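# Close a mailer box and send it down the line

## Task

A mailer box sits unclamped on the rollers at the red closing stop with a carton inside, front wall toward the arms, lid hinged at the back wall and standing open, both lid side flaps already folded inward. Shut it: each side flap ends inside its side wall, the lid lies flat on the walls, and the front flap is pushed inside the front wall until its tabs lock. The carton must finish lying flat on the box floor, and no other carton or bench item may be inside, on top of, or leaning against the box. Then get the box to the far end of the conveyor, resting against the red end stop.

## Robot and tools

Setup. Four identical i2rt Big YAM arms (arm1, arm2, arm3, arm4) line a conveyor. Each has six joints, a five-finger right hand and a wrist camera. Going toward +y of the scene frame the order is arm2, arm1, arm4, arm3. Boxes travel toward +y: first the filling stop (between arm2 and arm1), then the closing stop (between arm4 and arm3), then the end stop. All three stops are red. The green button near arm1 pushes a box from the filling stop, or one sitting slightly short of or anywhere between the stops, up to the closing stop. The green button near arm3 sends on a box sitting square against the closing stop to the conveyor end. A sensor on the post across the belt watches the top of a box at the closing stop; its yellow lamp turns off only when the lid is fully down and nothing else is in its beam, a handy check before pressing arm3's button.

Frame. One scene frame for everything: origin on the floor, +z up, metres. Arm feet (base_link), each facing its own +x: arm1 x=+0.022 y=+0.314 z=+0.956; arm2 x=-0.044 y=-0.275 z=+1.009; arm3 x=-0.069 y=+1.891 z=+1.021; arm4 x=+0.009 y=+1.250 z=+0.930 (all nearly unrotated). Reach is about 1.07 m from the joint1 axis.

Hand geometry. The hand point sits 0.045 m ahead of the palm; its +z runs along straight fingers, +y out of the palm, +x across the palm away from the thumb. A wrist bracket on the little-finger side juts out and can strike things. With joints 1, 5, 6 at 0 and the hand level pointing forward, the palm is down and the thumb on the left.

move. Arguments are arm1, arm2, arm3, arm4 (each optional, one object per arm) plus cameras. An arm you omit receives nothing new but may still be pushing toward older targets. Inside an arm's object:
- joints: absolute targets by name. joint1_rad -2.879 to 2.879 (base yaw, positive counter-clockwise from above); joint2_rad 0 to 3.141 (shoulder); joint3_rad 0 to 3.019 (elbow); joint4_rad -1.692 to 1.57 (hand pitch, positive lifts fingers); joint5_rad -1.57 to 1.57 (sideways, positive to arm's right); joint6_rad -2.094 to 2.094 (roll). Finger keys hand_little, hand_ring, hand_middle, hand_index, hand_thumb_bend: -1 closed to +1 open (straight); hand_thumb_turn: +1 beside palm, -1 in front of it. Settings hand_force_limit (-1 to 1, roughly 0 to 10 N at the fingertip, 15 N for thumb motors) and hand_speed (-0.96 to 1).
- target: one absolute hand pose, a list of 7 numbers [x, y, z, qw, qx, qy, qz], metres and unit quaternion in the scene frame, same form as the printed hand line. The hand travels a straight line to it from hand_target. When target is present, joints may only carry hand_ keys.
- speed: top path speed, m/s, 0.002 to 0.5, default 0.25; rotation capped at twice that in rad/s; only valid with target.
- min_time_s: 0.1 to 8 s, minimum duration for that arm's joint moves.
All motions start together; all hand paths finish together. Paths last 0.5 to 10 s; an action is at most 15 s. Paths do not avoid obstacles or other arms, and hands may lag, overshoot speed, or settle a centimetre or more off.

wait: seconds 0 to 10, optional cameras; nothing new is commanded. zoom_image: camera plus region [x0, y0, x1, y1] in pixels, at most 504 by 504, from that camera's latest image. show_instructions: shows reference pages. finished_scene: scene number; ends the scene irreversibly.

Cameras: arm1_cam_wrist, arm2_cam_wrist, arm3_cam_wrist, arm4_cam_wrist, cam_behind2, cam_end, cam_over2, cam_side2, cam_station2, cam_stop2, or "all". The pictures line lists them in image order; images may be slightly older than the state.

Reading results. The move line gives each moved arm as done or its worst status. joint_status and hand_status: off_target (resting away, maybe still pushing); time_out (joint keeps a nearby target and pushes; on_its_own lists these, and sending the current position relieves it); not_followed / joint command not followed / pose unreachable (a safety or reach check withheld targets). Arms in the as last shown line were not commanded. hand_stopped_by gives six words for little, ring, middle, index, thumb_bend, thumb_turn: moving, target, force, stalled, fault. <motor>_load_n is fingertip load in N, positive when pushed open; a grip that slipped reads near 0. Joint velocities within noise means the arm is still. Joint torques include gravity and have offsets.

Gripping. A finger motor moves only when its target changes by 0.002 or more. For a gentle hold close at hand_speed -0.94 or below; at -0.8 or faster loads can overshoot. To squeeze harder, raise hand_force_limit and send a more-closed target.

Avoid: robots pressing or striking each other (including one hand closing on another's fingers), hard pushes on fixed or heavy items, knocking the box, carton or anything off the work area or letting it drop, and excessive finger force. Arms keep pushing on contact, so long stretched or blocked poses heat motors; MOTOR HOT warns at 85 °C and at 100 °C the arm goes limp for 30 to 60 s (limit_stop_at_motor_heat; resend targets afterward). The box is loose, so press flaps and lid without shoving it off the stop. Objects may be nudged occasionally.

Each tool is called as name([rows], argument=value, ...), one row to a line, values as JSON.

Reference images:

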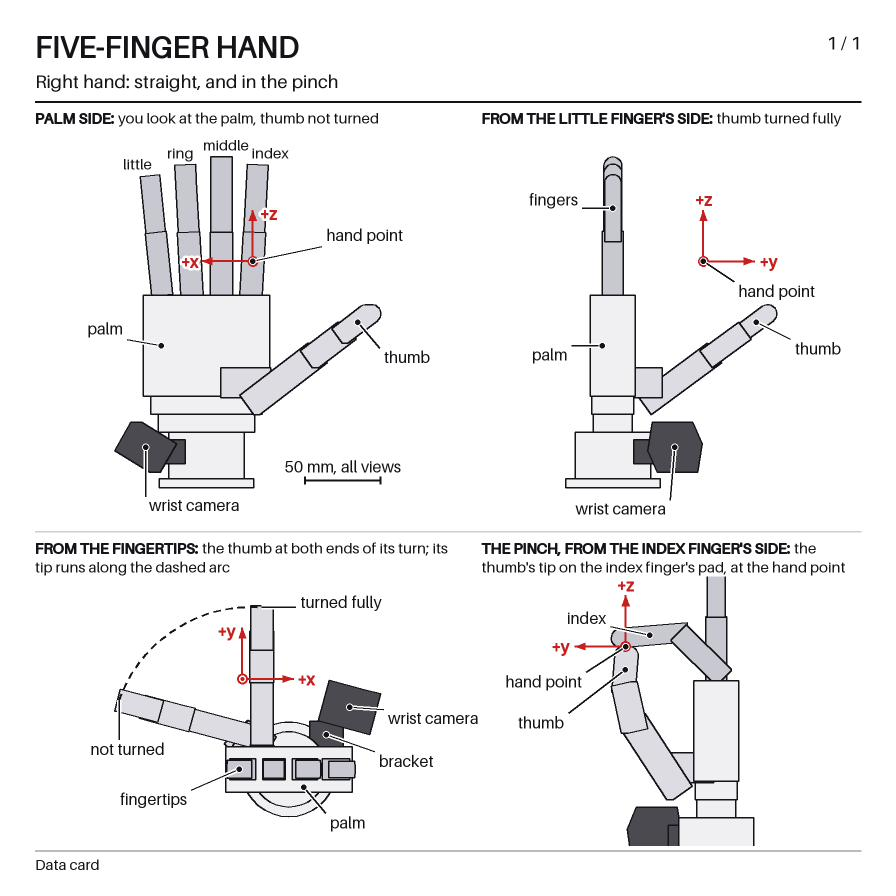

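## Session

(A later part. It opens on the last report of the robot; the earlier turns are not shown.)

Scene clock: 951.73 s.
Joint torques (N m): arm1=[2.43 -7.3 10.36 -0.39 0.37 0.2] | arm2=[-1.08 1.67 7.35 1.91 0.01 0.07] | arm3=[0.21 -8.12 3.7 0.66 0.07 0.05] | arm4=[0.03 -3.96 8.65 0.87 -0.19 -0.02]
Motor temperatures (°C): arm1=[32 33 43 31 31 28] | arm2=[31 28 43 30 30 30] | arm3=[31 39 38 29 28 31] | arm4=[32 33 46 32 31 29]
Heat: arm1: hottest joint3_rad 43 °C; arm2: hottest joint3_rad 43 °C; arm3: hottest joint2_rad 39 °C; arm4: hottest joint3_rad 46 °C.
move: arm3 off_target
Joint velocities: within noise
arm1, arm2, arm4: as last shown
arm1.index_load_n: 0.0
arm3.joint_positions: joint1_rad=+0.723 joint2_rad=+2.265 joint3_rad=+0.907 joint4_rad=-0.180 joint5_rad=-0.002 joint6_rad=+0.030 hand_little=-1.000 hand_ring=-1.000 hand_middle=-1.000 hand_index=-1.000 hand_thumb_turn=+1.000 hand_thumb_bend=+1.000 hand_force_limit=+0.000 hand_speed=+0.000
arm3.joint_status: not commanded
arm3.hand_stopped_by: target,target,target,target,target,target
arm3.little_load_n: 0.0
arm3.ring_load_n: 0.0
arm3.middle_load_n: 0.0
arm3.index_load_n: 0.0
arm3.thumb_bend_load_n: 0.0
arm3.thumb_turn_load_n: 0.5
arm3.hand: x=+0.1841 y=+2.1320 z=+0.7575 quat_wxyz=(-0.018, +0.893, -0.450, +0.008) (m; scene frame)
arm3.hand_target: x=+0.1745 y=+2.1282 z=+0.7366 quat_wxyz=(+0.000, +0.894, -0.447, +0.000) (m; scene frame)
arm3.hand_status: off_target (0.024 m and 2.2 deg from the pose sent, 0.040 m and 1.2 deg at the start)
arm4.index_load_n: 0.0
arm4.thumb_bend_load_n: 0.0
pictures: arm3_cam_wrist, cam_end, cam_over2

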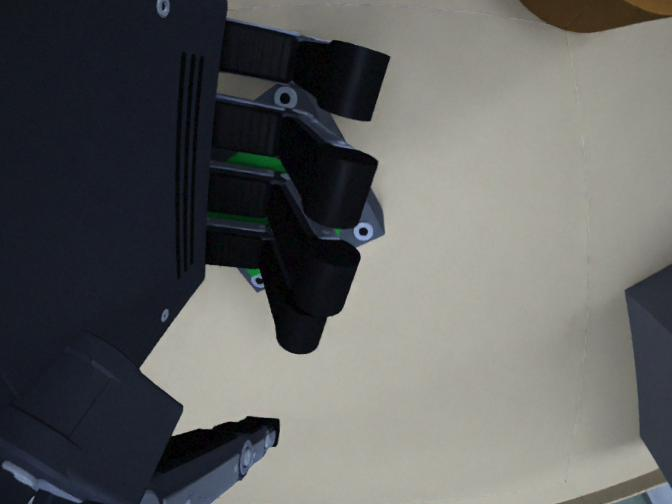

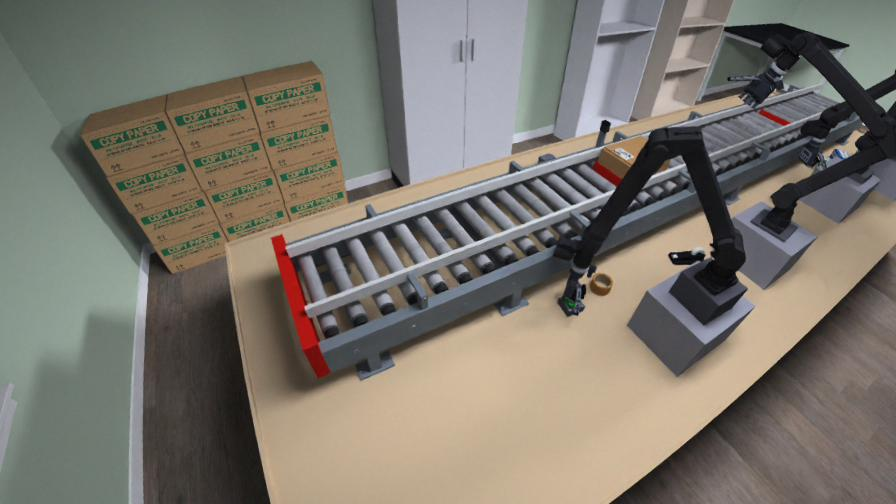

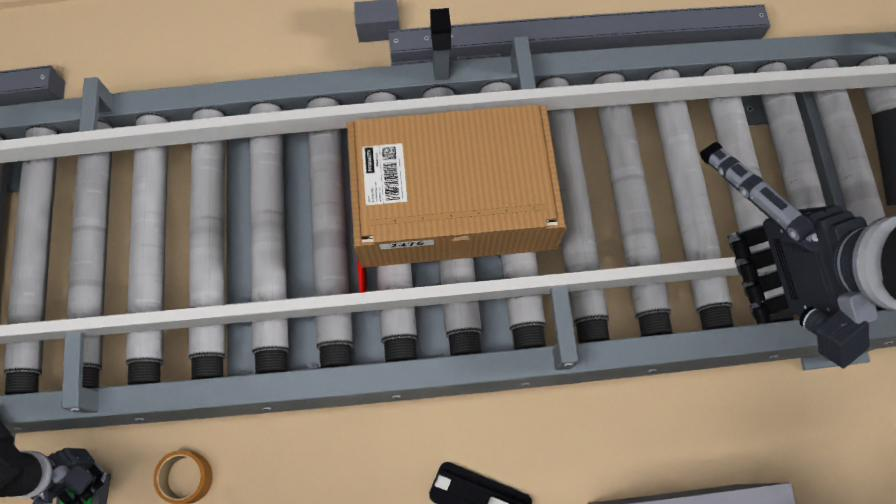

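move(arm3={"target": [0.16, 2.11, 0.90, 0, 0.8944, -0.4472, 0], "speed": 0.2})

move(arm3={"target": [0.187, 2.144, 0.80, 0.3098, -0.851, 0.3995, -0.145], "speed": 0.2}, cameras=["arm3_cam_wrist", "cam_over2", "cam_end"])

zoom_image(camera="cam_end", region=[520, 220, 660, 340])

Scene clock: 976.53 s.
Joint torques (N m): arm1=[2.49 -7.36 10.36 -0.4 0.37 0.2] | arm2=[0.26 1.9 7.36 1.89 -0.02 0.02] | arm3=[-0.85 -11.34 3.75 0.05 0.06 -0.11] | arm4=[0.03 -4.01 8.66 0.88 -0.19 -0.02]
Motor temperatures (°C): arm1=[32 33 43 31 31 28] | arm2=[31 28 43 30 30 30] | arm3=[31 38 37 28 28 31] | arm4=[32 33 46 32 31 29]
Heat: arm1: hottest joint3_rad 43 °C; arm2: hottest joint3_rad 43 °C; arm3: hottest joint2_rad 38 °C; arm4: hottest joint3_rad 46 °C.
move: arm3 done
Joint velocities: within noise
arm1, arm2, arm4: as last shown
arm3.joint_positions: joint1_rad=+0.723 joint2_rad=+1.848 joint3_rad=+0.782 joint4_rad=-0.510 joint5_rad=-0.002 joint6_rad=+0.030 hand_little=-1.000 hand_ring=-1.000 hand_middle=-1.000 hand_index=-1.000 hand_thumb_turn=+1.000 hand_thumb_bend=+1.000 hand_force_limit=+0.000 hand_speed=+0.000
arm3.joint_status: not commanded
arm3.hand_stopped_by: target,target,target,target,target,target
arm3.little_load_n: 0.0
arm3.ring_load_n: 0.0
arm3.middle_load_n: 0.0
arm3.index_load_n: 0.0
arm3.thumb_bend_load_n: 0.0
arm3.thumb_turn_load_n: 0.0
arm3.hand: x=+0.1586 y=+2.1122 z=+0.8964 quat_wxyz=(+0.000, +0.893, -0.450, +0.000) (m; scene frame)
arm3.hand_target: x=+0.1600 y=+2.1100 z=+0.8999 quat_wxyz=(+0.000, +0.894, -0.447, +0.000) (m; scene frame)
arm3.hand_status: done (0.004 m and 0.3 deg from the pose sent, 0.146 m and 2.2 deg at the start)
pictures: none

Scene clock: 978.97 s.
Joint torques (N m): arm1=[2.49 -7.3 10.37 -0.39 0.37 0.2] | arm2=[-1.38 1.73 7.3 2.14 -0.01 0.05] | arm3=[0.15 -9.58 -0.31 2.45 0.08 -0.12] | arm4=[0.03 -3.96 8.65 0.9 -0.19 -0.02]
Motor temperatures (°C): arm1=[32 33 43 31 31 28] | arm2=[31 28 43 30 30 30] | arm3=[31 38 37 28 28 31] | arm4=[32 33 46 32 31 29]
Heat: arm1: hottest joint3_rad 43 °C; arm2: hottest joint3_rad 43 °C; arm3: hottest joint2_rad 38 °C; arm4: hottest joint3_rad 46 °C.
move: arm3 done
Joint velocities: within noise
arm1, arm2, arm4: as last shown
arm2.ring_load_n: -0.5
arm3.joint_positions: joint1_rad=+0.741 joint2_rad=+2.188 joint3_rad=+0.454 joint4_rad=+0.842 joint5_rad=-0.002 joint6_rad=+0.016 hand_little=-1.000 hand_ring=-1.000 hand_middle=-1.000 hand_index=-1.000 hand_thumb_turn=+1.000 hand_thumb_bend=+1.000 hand_force_limit=+0.000 hand_speed=+0.000
arm3.joint_status: not commanded
arm3.hand_stopped_by: target,target,target,target,target,target
arm3.little_load_n: 0.0
arm3.ring_load_n: 0.0
arm3.middle_load_n: 0.0
arm3.index_load_n: 0.0
arm3.thumb_bend_load_n: 0.0
arm3.thumb_turn_load_n: 0.0
arm3.hand: x=+0.1872 y=+2.1416 z=+0.7993 quat_wxyz=(-0.304, +0.848, -0.410, +0.141) (m; scene frame)
arm3.hand_target: x=+0.1869 y=+2.1440 z=+0.8000 quat_wxyz=(-0.309, +0.851, -0.399, +0.145) (m; scene frame)
arm3.hand_status: done (0.002 m and 1.4 deg from the pose sent, 0.105 m and 40.1 deg at the start)
pictures: arm3_cam_wrist, cam_end, cam_over2

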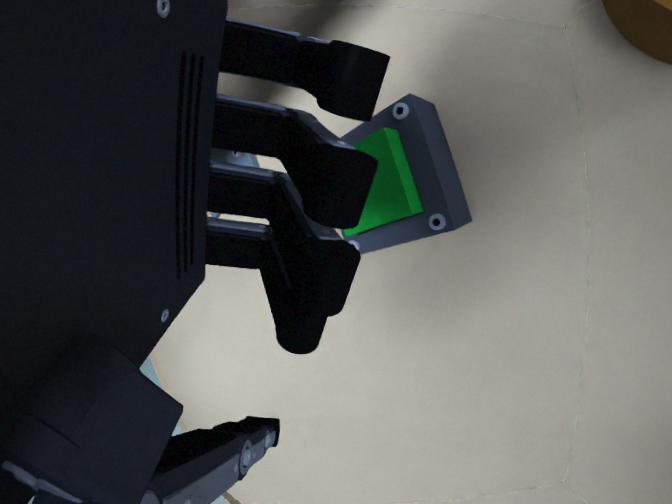

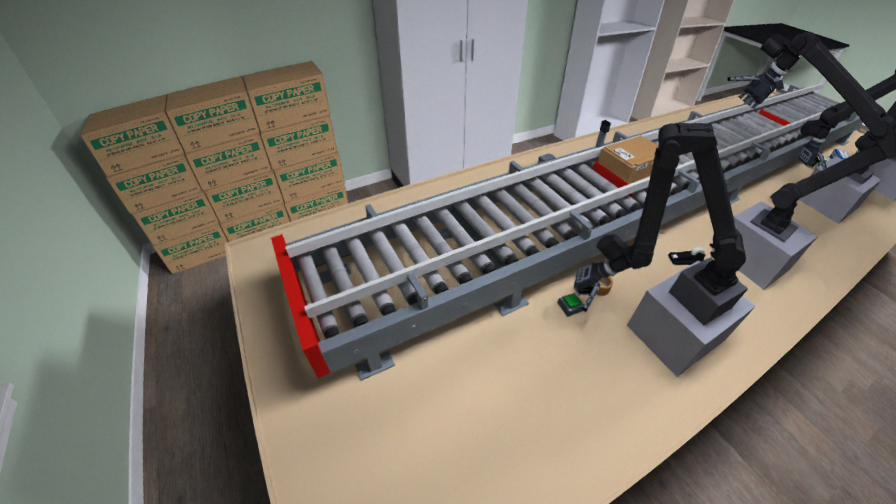

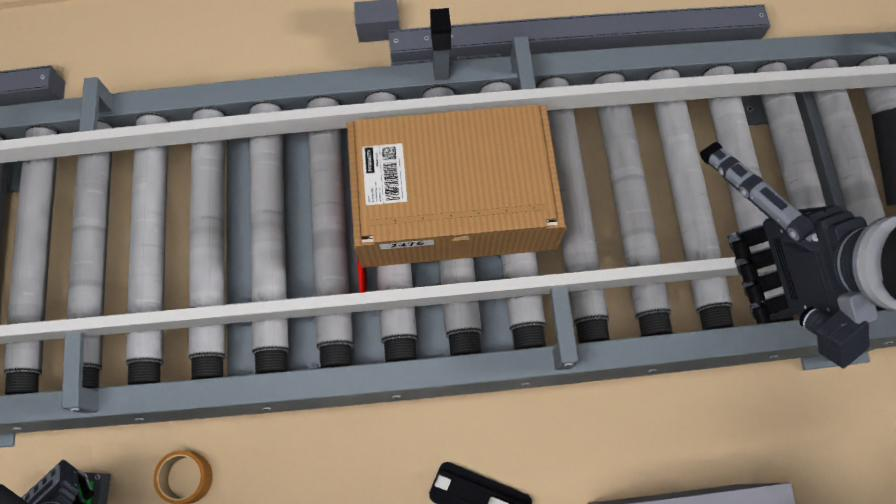

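Scaled by 3.600 from the camera's 896x504 image, which has a finer 1280x720 frame.

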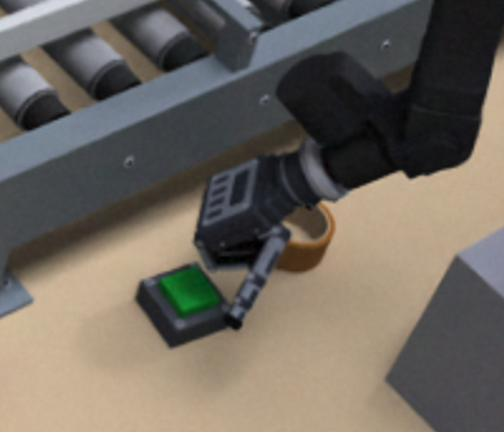

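move(arm3={"target": [0.187, 2.144, 0.755, 0.3098, -0.851, 0.3995, -0.145], "speed": 0.08}, cameras=["arm3_cam_wrist"])

move(arm3={"target": [0.187, 2.144, 0.725, 0.3098, -0.851, 0.3995, -0.145], "speed": 0.04}, cameras=["arm3_cam_wrist", "cam_over2", "cam_end"])

Scene clock: 994.50 s.
Joint torques (N m): arm1=[2.43 -7.3 10.36 -0.4 0.37 0.2] | arm2=[0.03 2.02 7.1 1.98 0 0.03] | arm3=[0.21 -10.11 -0.69 2.44 0.09 -0.12] | arm4=[0.03 -3.96 8.65 0.87 -0.19 -0.02]
Motor temperatures (°C): arm1=[32 33 43 31 31 28] | arm2=[31 28 43 30 30 30] | arm3=[31 38 36 29 28 31] | arm4=[32 33 46 32 31 29]
Heat: arm1: hottest joint3_rad 43 °C; arm2: hottest joint3_rad 43 °C; arm3: hottest joint2_rad 38 °C; arm4: hottest joint3_rad 46 °C.
move: arm3 done
Joint velocities: within noise
arm1, arm2, arm4: as last shown
arm2.ring_load_n: 0.0
arm3.joint_positions: joint1_rad=+0.741 joint2_rad=+2.372 joint3_rad=+0.512 joint4_rad=+0.964 joint5_rad=-0.002 joint6_rad=+0.016 hand_little=-1.000 hand_ring=-1.000 hand_middle=-1.000 hand_index=-1.000 hand_thumb_turn=+1.000 hand_thumb_bend=+1.000 hand_force_limit=+0.000 hand_speed=+0.000
arm3.joint_status: not commanded
arm3.hand_stopped_by: target,target,target,target,target,target
arm3.little_load_n: 0.0
arm3.ring_load_n: 0.0
arm3.middle_load_n: 0.0
arm3.index_load_n: 0.0
arm3.thumb_bend_load_n: 0.0
arm3.thumb_turn_load_n: -0.5
arm3.hand: x=+0.1850 y=+2.1397 z=+0.7548 quat_wxyz=(-0.302, +0.849, -0.410, +0.140) (m; scene frame)
arm3.hand_target: x=+0.1870 y=+2.1440 z=+0.7551 quat_wxyz=(-0.310, +0.851, -0.399, +0.145) (m; scene frame)
arm3.hand_status: done (0.005 m and 1.6 deg from the pose sent, 0.044 m and 1.4 deg at the start)
arm4.thumb_turn_load_n: -0.5
pictures: arm3_cam_wrist

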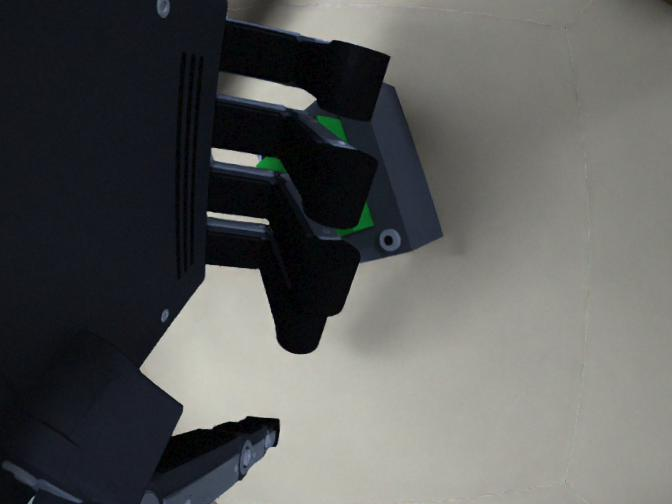

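Scene clock: 995.77 s.
Joint torques (N m): arm1=[2.43 -7.36 10.36 -0.39 0.37 0.2] | arm2=[-0.21 1.61 7.28 1.76 -0.03 0.05] | arm3=[0.15 -8.59 -0.54 1.95 0.08 -0.11] | arm4=[0.03 -3.96 8.66 0.88 -0.19 -0.02]
Motor temperatures (°C): arm1=[32 33 43 31 31 28] | arm2=[31 28 43 30 30 30] | arm3=[31 38 36 29 28 31] | arm4=[32 33 46 32 31 29]
Heat: arm1: hottest joint3_rad 43 °C; arm2: hottest joint3_rad 43 °C; arm3: hottest joint2_rad 38 °C; arm4: hottest joint3_rad 46 °C.
move: arm3 off_target
Joint velocities: within noise
arm1, arm2: as last shown
arm1.ring_load_n: 0.5
arm3.joint_positions: joint1_rad=+0.741 joint2_rad=+2.459 joint3_rad=+0.557 joint4_rad=+1.039 joint5_rad=-0.002 joint6_rad=+0.015 hand_little=-1.000 hand_ring=-1.000 hand_middle=-1.000 hand_index=-1.000 hand_thumb_turn=+1.000 hand_thumb_bend=+1.000 hand_force_limit=+0.000 hand_speed=+0.000
arm3.joint_status: not commanded
arm3.hand_stopped_by: target,target,target,target,target,target
arm3.little_load_n: 0.0
arm3.ring_load_n: -1.5
arm3.middle_load_n: 0.0
arm3.index_load_n: 0.0
arm3.thumb_bend_load_n: -0.5
arm3.thumb_turn_load_n: 0.0
arm3.hand: x=+0.1931 y=+2.1462 z=+0.7353 quat_wxyz=(-0.316, +0.844, -0.407, +0.147) (m; scene frame)
arm3.hand_target: x=+0.1868 y=+2.1437 z=+0.7253 quat_wxyz=(-0.309, +0.851, -0.399, +0.145) (m; scene frame)
arm3.hand_status: off_target (0.012 m and 1.4 deg from the pose sent, 0.030 m and 1.6 deg at the start)
arm4.joint_positions: joint1_rad=-0.017 joint2_rad=+1.063 joint3_rad=+1.499 joint4_rad=-1.679 joint5_rad=-0.043 joint6_rad=+1.411 hand_little=-1.000 hand_ring=-1.000 hand_middle=-1.000 hand_index=-1.000 hand_thumb_turn=+1.000 hand_thumb_bend=+1.000 hand_force_limit=+0.000 hand_speed=+0.000
arm4.joint_status: not commanded
arm4.hand_stopped_by: target,target,target,target,target,target
arm4.little_load_n: 0.0
arm4.ring_load_n: 0.0
arm4.middle_load_n: 0.0
arm4.index_load_n: 0.0
arm4.thumb_bend_load_n: 0.0
arm4.thumb_turn_load_n: 0.0
arm4.hand: x=+0.3521 y=+1.3520 z=+1.3391 quat_wxyz=(-0.160, +0.126, -0.979, -0.017) (m; scene frame)
arm4.hand_target: x=+0.3502 y=+1.3501 z=+1.3294 quat_wxyz=(-0.147, +0.129, -0.981, -0.017) (m; scene frame)
arm4.hand_status: not commanded
pictures: arm3_cam_wrist, cam_end, cam_over2

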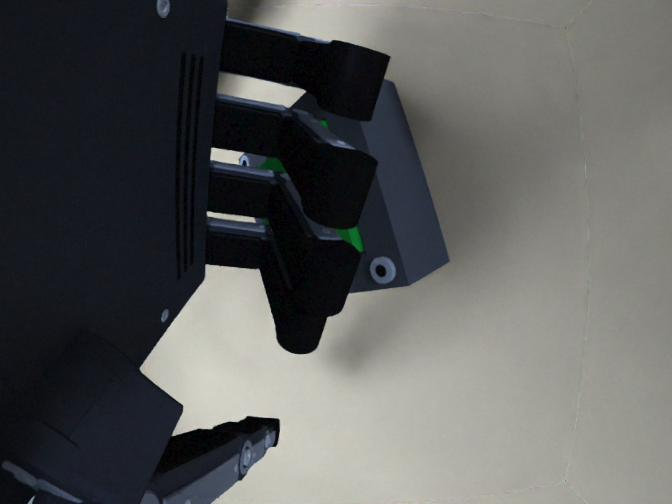

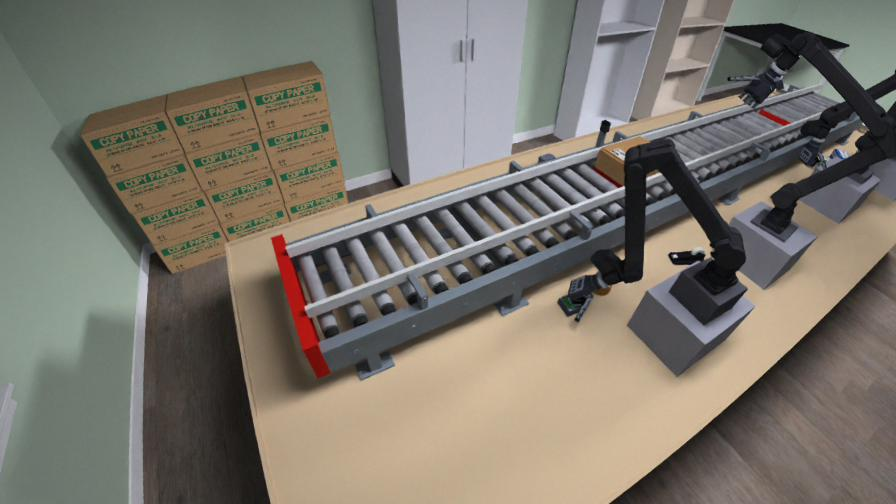

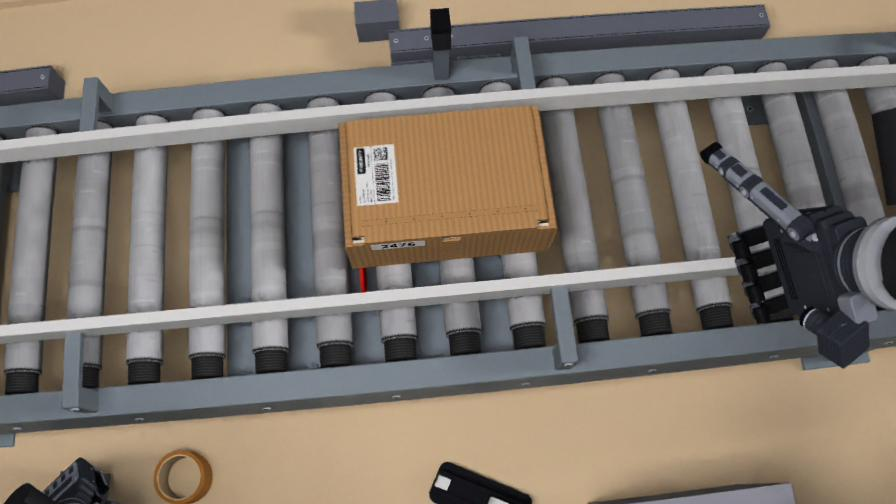

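move(arm3={"target": [0.17, 2.13, 0.85, 0.3098, -0.851, 0.3995, -0.145], "speed": 0.1})

wait(seconds=6, cameras=["cam_end", "cam_over2"])

Scene clock: 999.47 s.
Joint torques (N m): arm1=[2.49 -7.3 10.36 -0.39 0.37 0.2] | arm2=[-0.97 1.61 7.31 1.84 0 0.06] | arm3=[0.15 -9.52 0.51 1.25 0.08 -0.11] | arm4=[-0.03 -3.96 8.68 0.88 -0.19 -0.01]
Motor temperatures (°C): arm1=[32 33 43 31 31 28] | arm2=[31 28 43 30 30 30] | arm3=[31 38 36 29 28 31] | arm4=[32 33 46 32 31 29]
Heat: arm1: hottest joint3_rad 43 °C; arm2: hottest joint3_rad 43 °C; arm3: hottest joint2_rad 38 °C; arm4: hottest joint3_rad 46 °C.
move: arm3 done
Joint velocities: within noise
arm1, arm2, arm4: as last shown
arm1.ring_load_n: 0.0
arm3.joint_positions: joint1_rad=+0.741 joint2_rad=+1.981 joint3_rad=+0.346 joint4_rad=+0.754 joint5_rad=-0.002 joint6_rad=+0.014 hand_little=-1.000 hand_ring=-1.000 hand_middle=-1.000 hand_index=-1.000 hand_thumb_turn=+1.000 hand_thumb_bend=+1.000 hand_force_limit=+0.000 hand_speed=+0.000
arm3.joint_status: not commanded
arm3.hand_stopped_by: target,target,target,target,target,target
arm3.little_load_n: 0.0
arm3.ring_load_n: 0.0
arm3.middle_load_n: 0.0
arm3.index_load_n: 0.0
arm3.thumb_bend_load_n: 0.0
arm3.thumb_turn_load_n: 0.0
arm3.hand: x=+0.1710 y=+2.1283 z=+0.8471 quat_wxyz=(-0.309, +0.847, -0.408, +0.143) (m; scene frame)
arm3.hand_target: x=+0.1700 y=+2.1300 z=+0.8500 quat_wxyz=(-0.310, +0.851, -0.399, +0.145) (m; scene frame)
arm3.hand_status: done (0.003 m and 1.1 deg from the pose sent, 0.118 m and 1.4 deg at the start)
pictures: none

Scene clock: 1005.47 s.
Joint torques (N m): arm1=[2.49 -7.36 10.36 -0.39 0.37 0.2] | arm2=[-0.67 1.55 7.38 1.88 0.02 0.02] | arm3=[0.15 -9.47 0.53 1.24 0.08 -0.11] | arm4=[-0.03 -3.96 8.66 0.88 -0.19 -0.01]
Motor temperatures (°C): arm1=[32 33 43 31 31 28] | arm2=[31 28 43 30 30 30] | arm3=[31 38 36 29 28 31] | arm4=[32 33 46 32 31 29]
Heat: arm1: hottest joint3_rad 43 °C; arm2: hottest joint3_rad 43 °C; arm3: hottest joint2_rad 38 °C; arm4: hottest joint3_rad 46 °C.
Joint velocities: within noise
arm1.joint_positions: joint1_rad=+0.979 joint2_rad=+1.495 joint3_rad=+0.726 joint4_rad=-0.841 joint5_rad=+0.008 joint6_rad=-0.019 hand_little=-1.000 hand_ring=-1.000 hand_middle=-1.000 hand_index=-1.000 hand_thumb_turn=+1.000 hand_thumb_bend=+1.000 hand_force_limit=+0.000 hand_speed=+0.000
arm1.joint_status: not commanded
arm1.hand_stopped_by: target,target,target,target,target,target
arm1.little_load_n: 0.0
arm1.ring_load_n: 0.0
arm1.middle_load_n: 0.0
arm1.index_load_n: 0.0
arm1.thumb_bend_load_n: 0.0
arm1.thumb_turn_load_n: 0.0
arm1.hand: x=+0.1422 y=+0.5518 z=+0.9401 quat_wxyz=(+0.014, +0.962, -0.273, -0.006) (m; scene frame)
arm1.hand_target: x=+0.1497 y=+0.5695 z=+0.9501 quat_wxyz=(+0.000, +0.961, -0.275, +0.000) (m; scene frame)
arm1.hand_status: not commanded
arm2.joint_positions: joint1_rad=-0.037 joint2_rad=+0.598 joint3_rad=+1.420 joint4_rad=-1.348 joint5_rad=-0.058 joint6_rad=-1.134 hand_little=+1.000 hand_ring=+1.000 hand_middle=+1.000 hand_index=+1.000 hand_thumb_turn=+1.000 hand_thumb_bend=+1.000 hand_force_limit=+0.000 hand_speed=-0.800
arm2.joint_status: not commanded
arm2.hand_stopped_by: target,target,target,target,target,target
arm2.little_load_n: 0.0
arm2.ring_load_n: 0.0
arm2.middle_load_n: 0.0
arm2.index_load_n: 0.0
arm2.thumb_bend_load_n: 0.0
arm2.thumb_turn_load_n: 0.0
arm2.hand: x=+0.1645 y=-0.3360 z=+1.5061 quat_wxyz=(-0.099, +0.835, -0.233, +0.488) (m; scene frame)
arm2.hand_target: x=+0.1632 y=-0.3358 z=+1.5160 quat_wxyz=(-0.101, +0.830, -0.231, +0.498) (m; scene frame)
arm2.hand_status: not commanded
arm3.joint_positions: joint1_rad=+0.741 joint2_rad=+1.981 joint3_rad=+0.346 joint4_rad=+0.754 joint5_rad=-0.002 joint6_rad=+0.014 hand_little=-1.000 hand_ring=-1.000 hand_middle=-1.000 hand_index=-1.000 hand_thumb_turn=+1.000 hand_thumb_bend=+1.000 hand_force_limit=+0.000 hand_speed=+0.000
arm3.joint_status: not commanded
arm3.hand_stopped_by: target,target,target,target,target,target
arm3.little_load_n: 0.0
arm3.ring_load_n: 0.0
arm3.middle_load_n: 0.0
arm3.index_load_n: 0.5
arm3.thumb_bend_load_n: 0.0
arm3.thumb_turn_load_n: 0.0
arm3.hand: x=+0.1710 y=+2.1283 z=+0.8471 quat_wxyz=(-0.309, +0.847, -0.408, +0.143) (m; scene frame)
arm3.hand_target: x=+0.1700 y=+2.1300 z=+0.8500 quat_wxyz=(-0.310, +0.851, -0.399, +0.145) (m; scene frame)
arm3.hand_status: done (0.003 m and 1.1 deg from the pose sent, 0.118 m and 1.4 deg at the start)
arm4.joint_positions: joint1_rad=-0.017 joint2_rad=+1.063 joint3_rad=+1.499 joint4_rad=-1.679 joint5_rad=-0.043 joint6_rad=+1.411 hand_little=-1.000 hand_ring=-1.000 hand_middle=-1.000 hand_index=-1.000 hand_thumb_turn=+1.000 hand_thumb_bend=+1.000 hand_force_limit=+0.000 hand_speed=+0.000
arm4.joint_status: not commanded
arm4.hand_stopped_by: target,target,target,target,target,target
arm4.little_load_n: 0.0
arm4.ring_load_n: 0.0
arm4.middle_load_n: 0.5
arm4.index_load_n: 0.0
arm4.thumb_bend_load_n: -0.5
arm4.thumb_turn_load_n: 0.0
arm4.hand: x=+0.3521 y=+1.3520 z=+1.3391 quat_wxyz=(-0.160, +0.126, -0.979, -0.017) (m; scene frame)
arm4.hand_target: x=+0.3502 y=+1.3501 z=+1.3294 quat_wxyz=(-0.147, +0.129, -0.981, -0.017) (m; scene frame)
arm4.hand_status: not commanded
wait: 6.00 s; at rest by 0.27 s
pictures: cam_end, cam_over2

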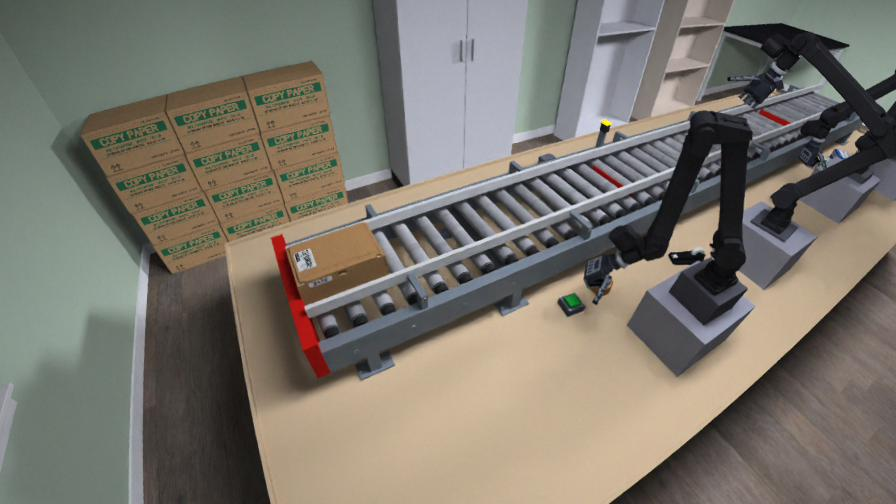

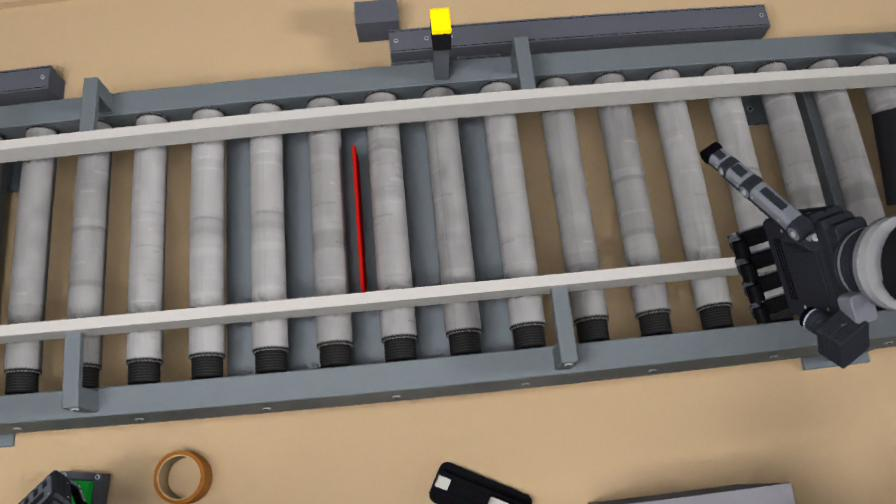

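zoom_image(camera="cam_end", region=[260, 200, 440, 340])

Scaled by 2.800 from the camera's 896x504 image, which has a finer 1280x720 frame.

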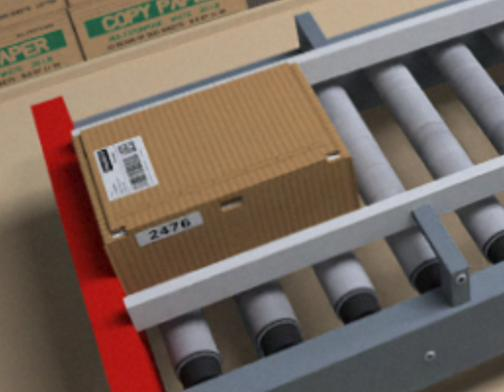

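The box is closed and sits against the end stop.

finished_scene(scene=1)

The scene is finished: the task was done.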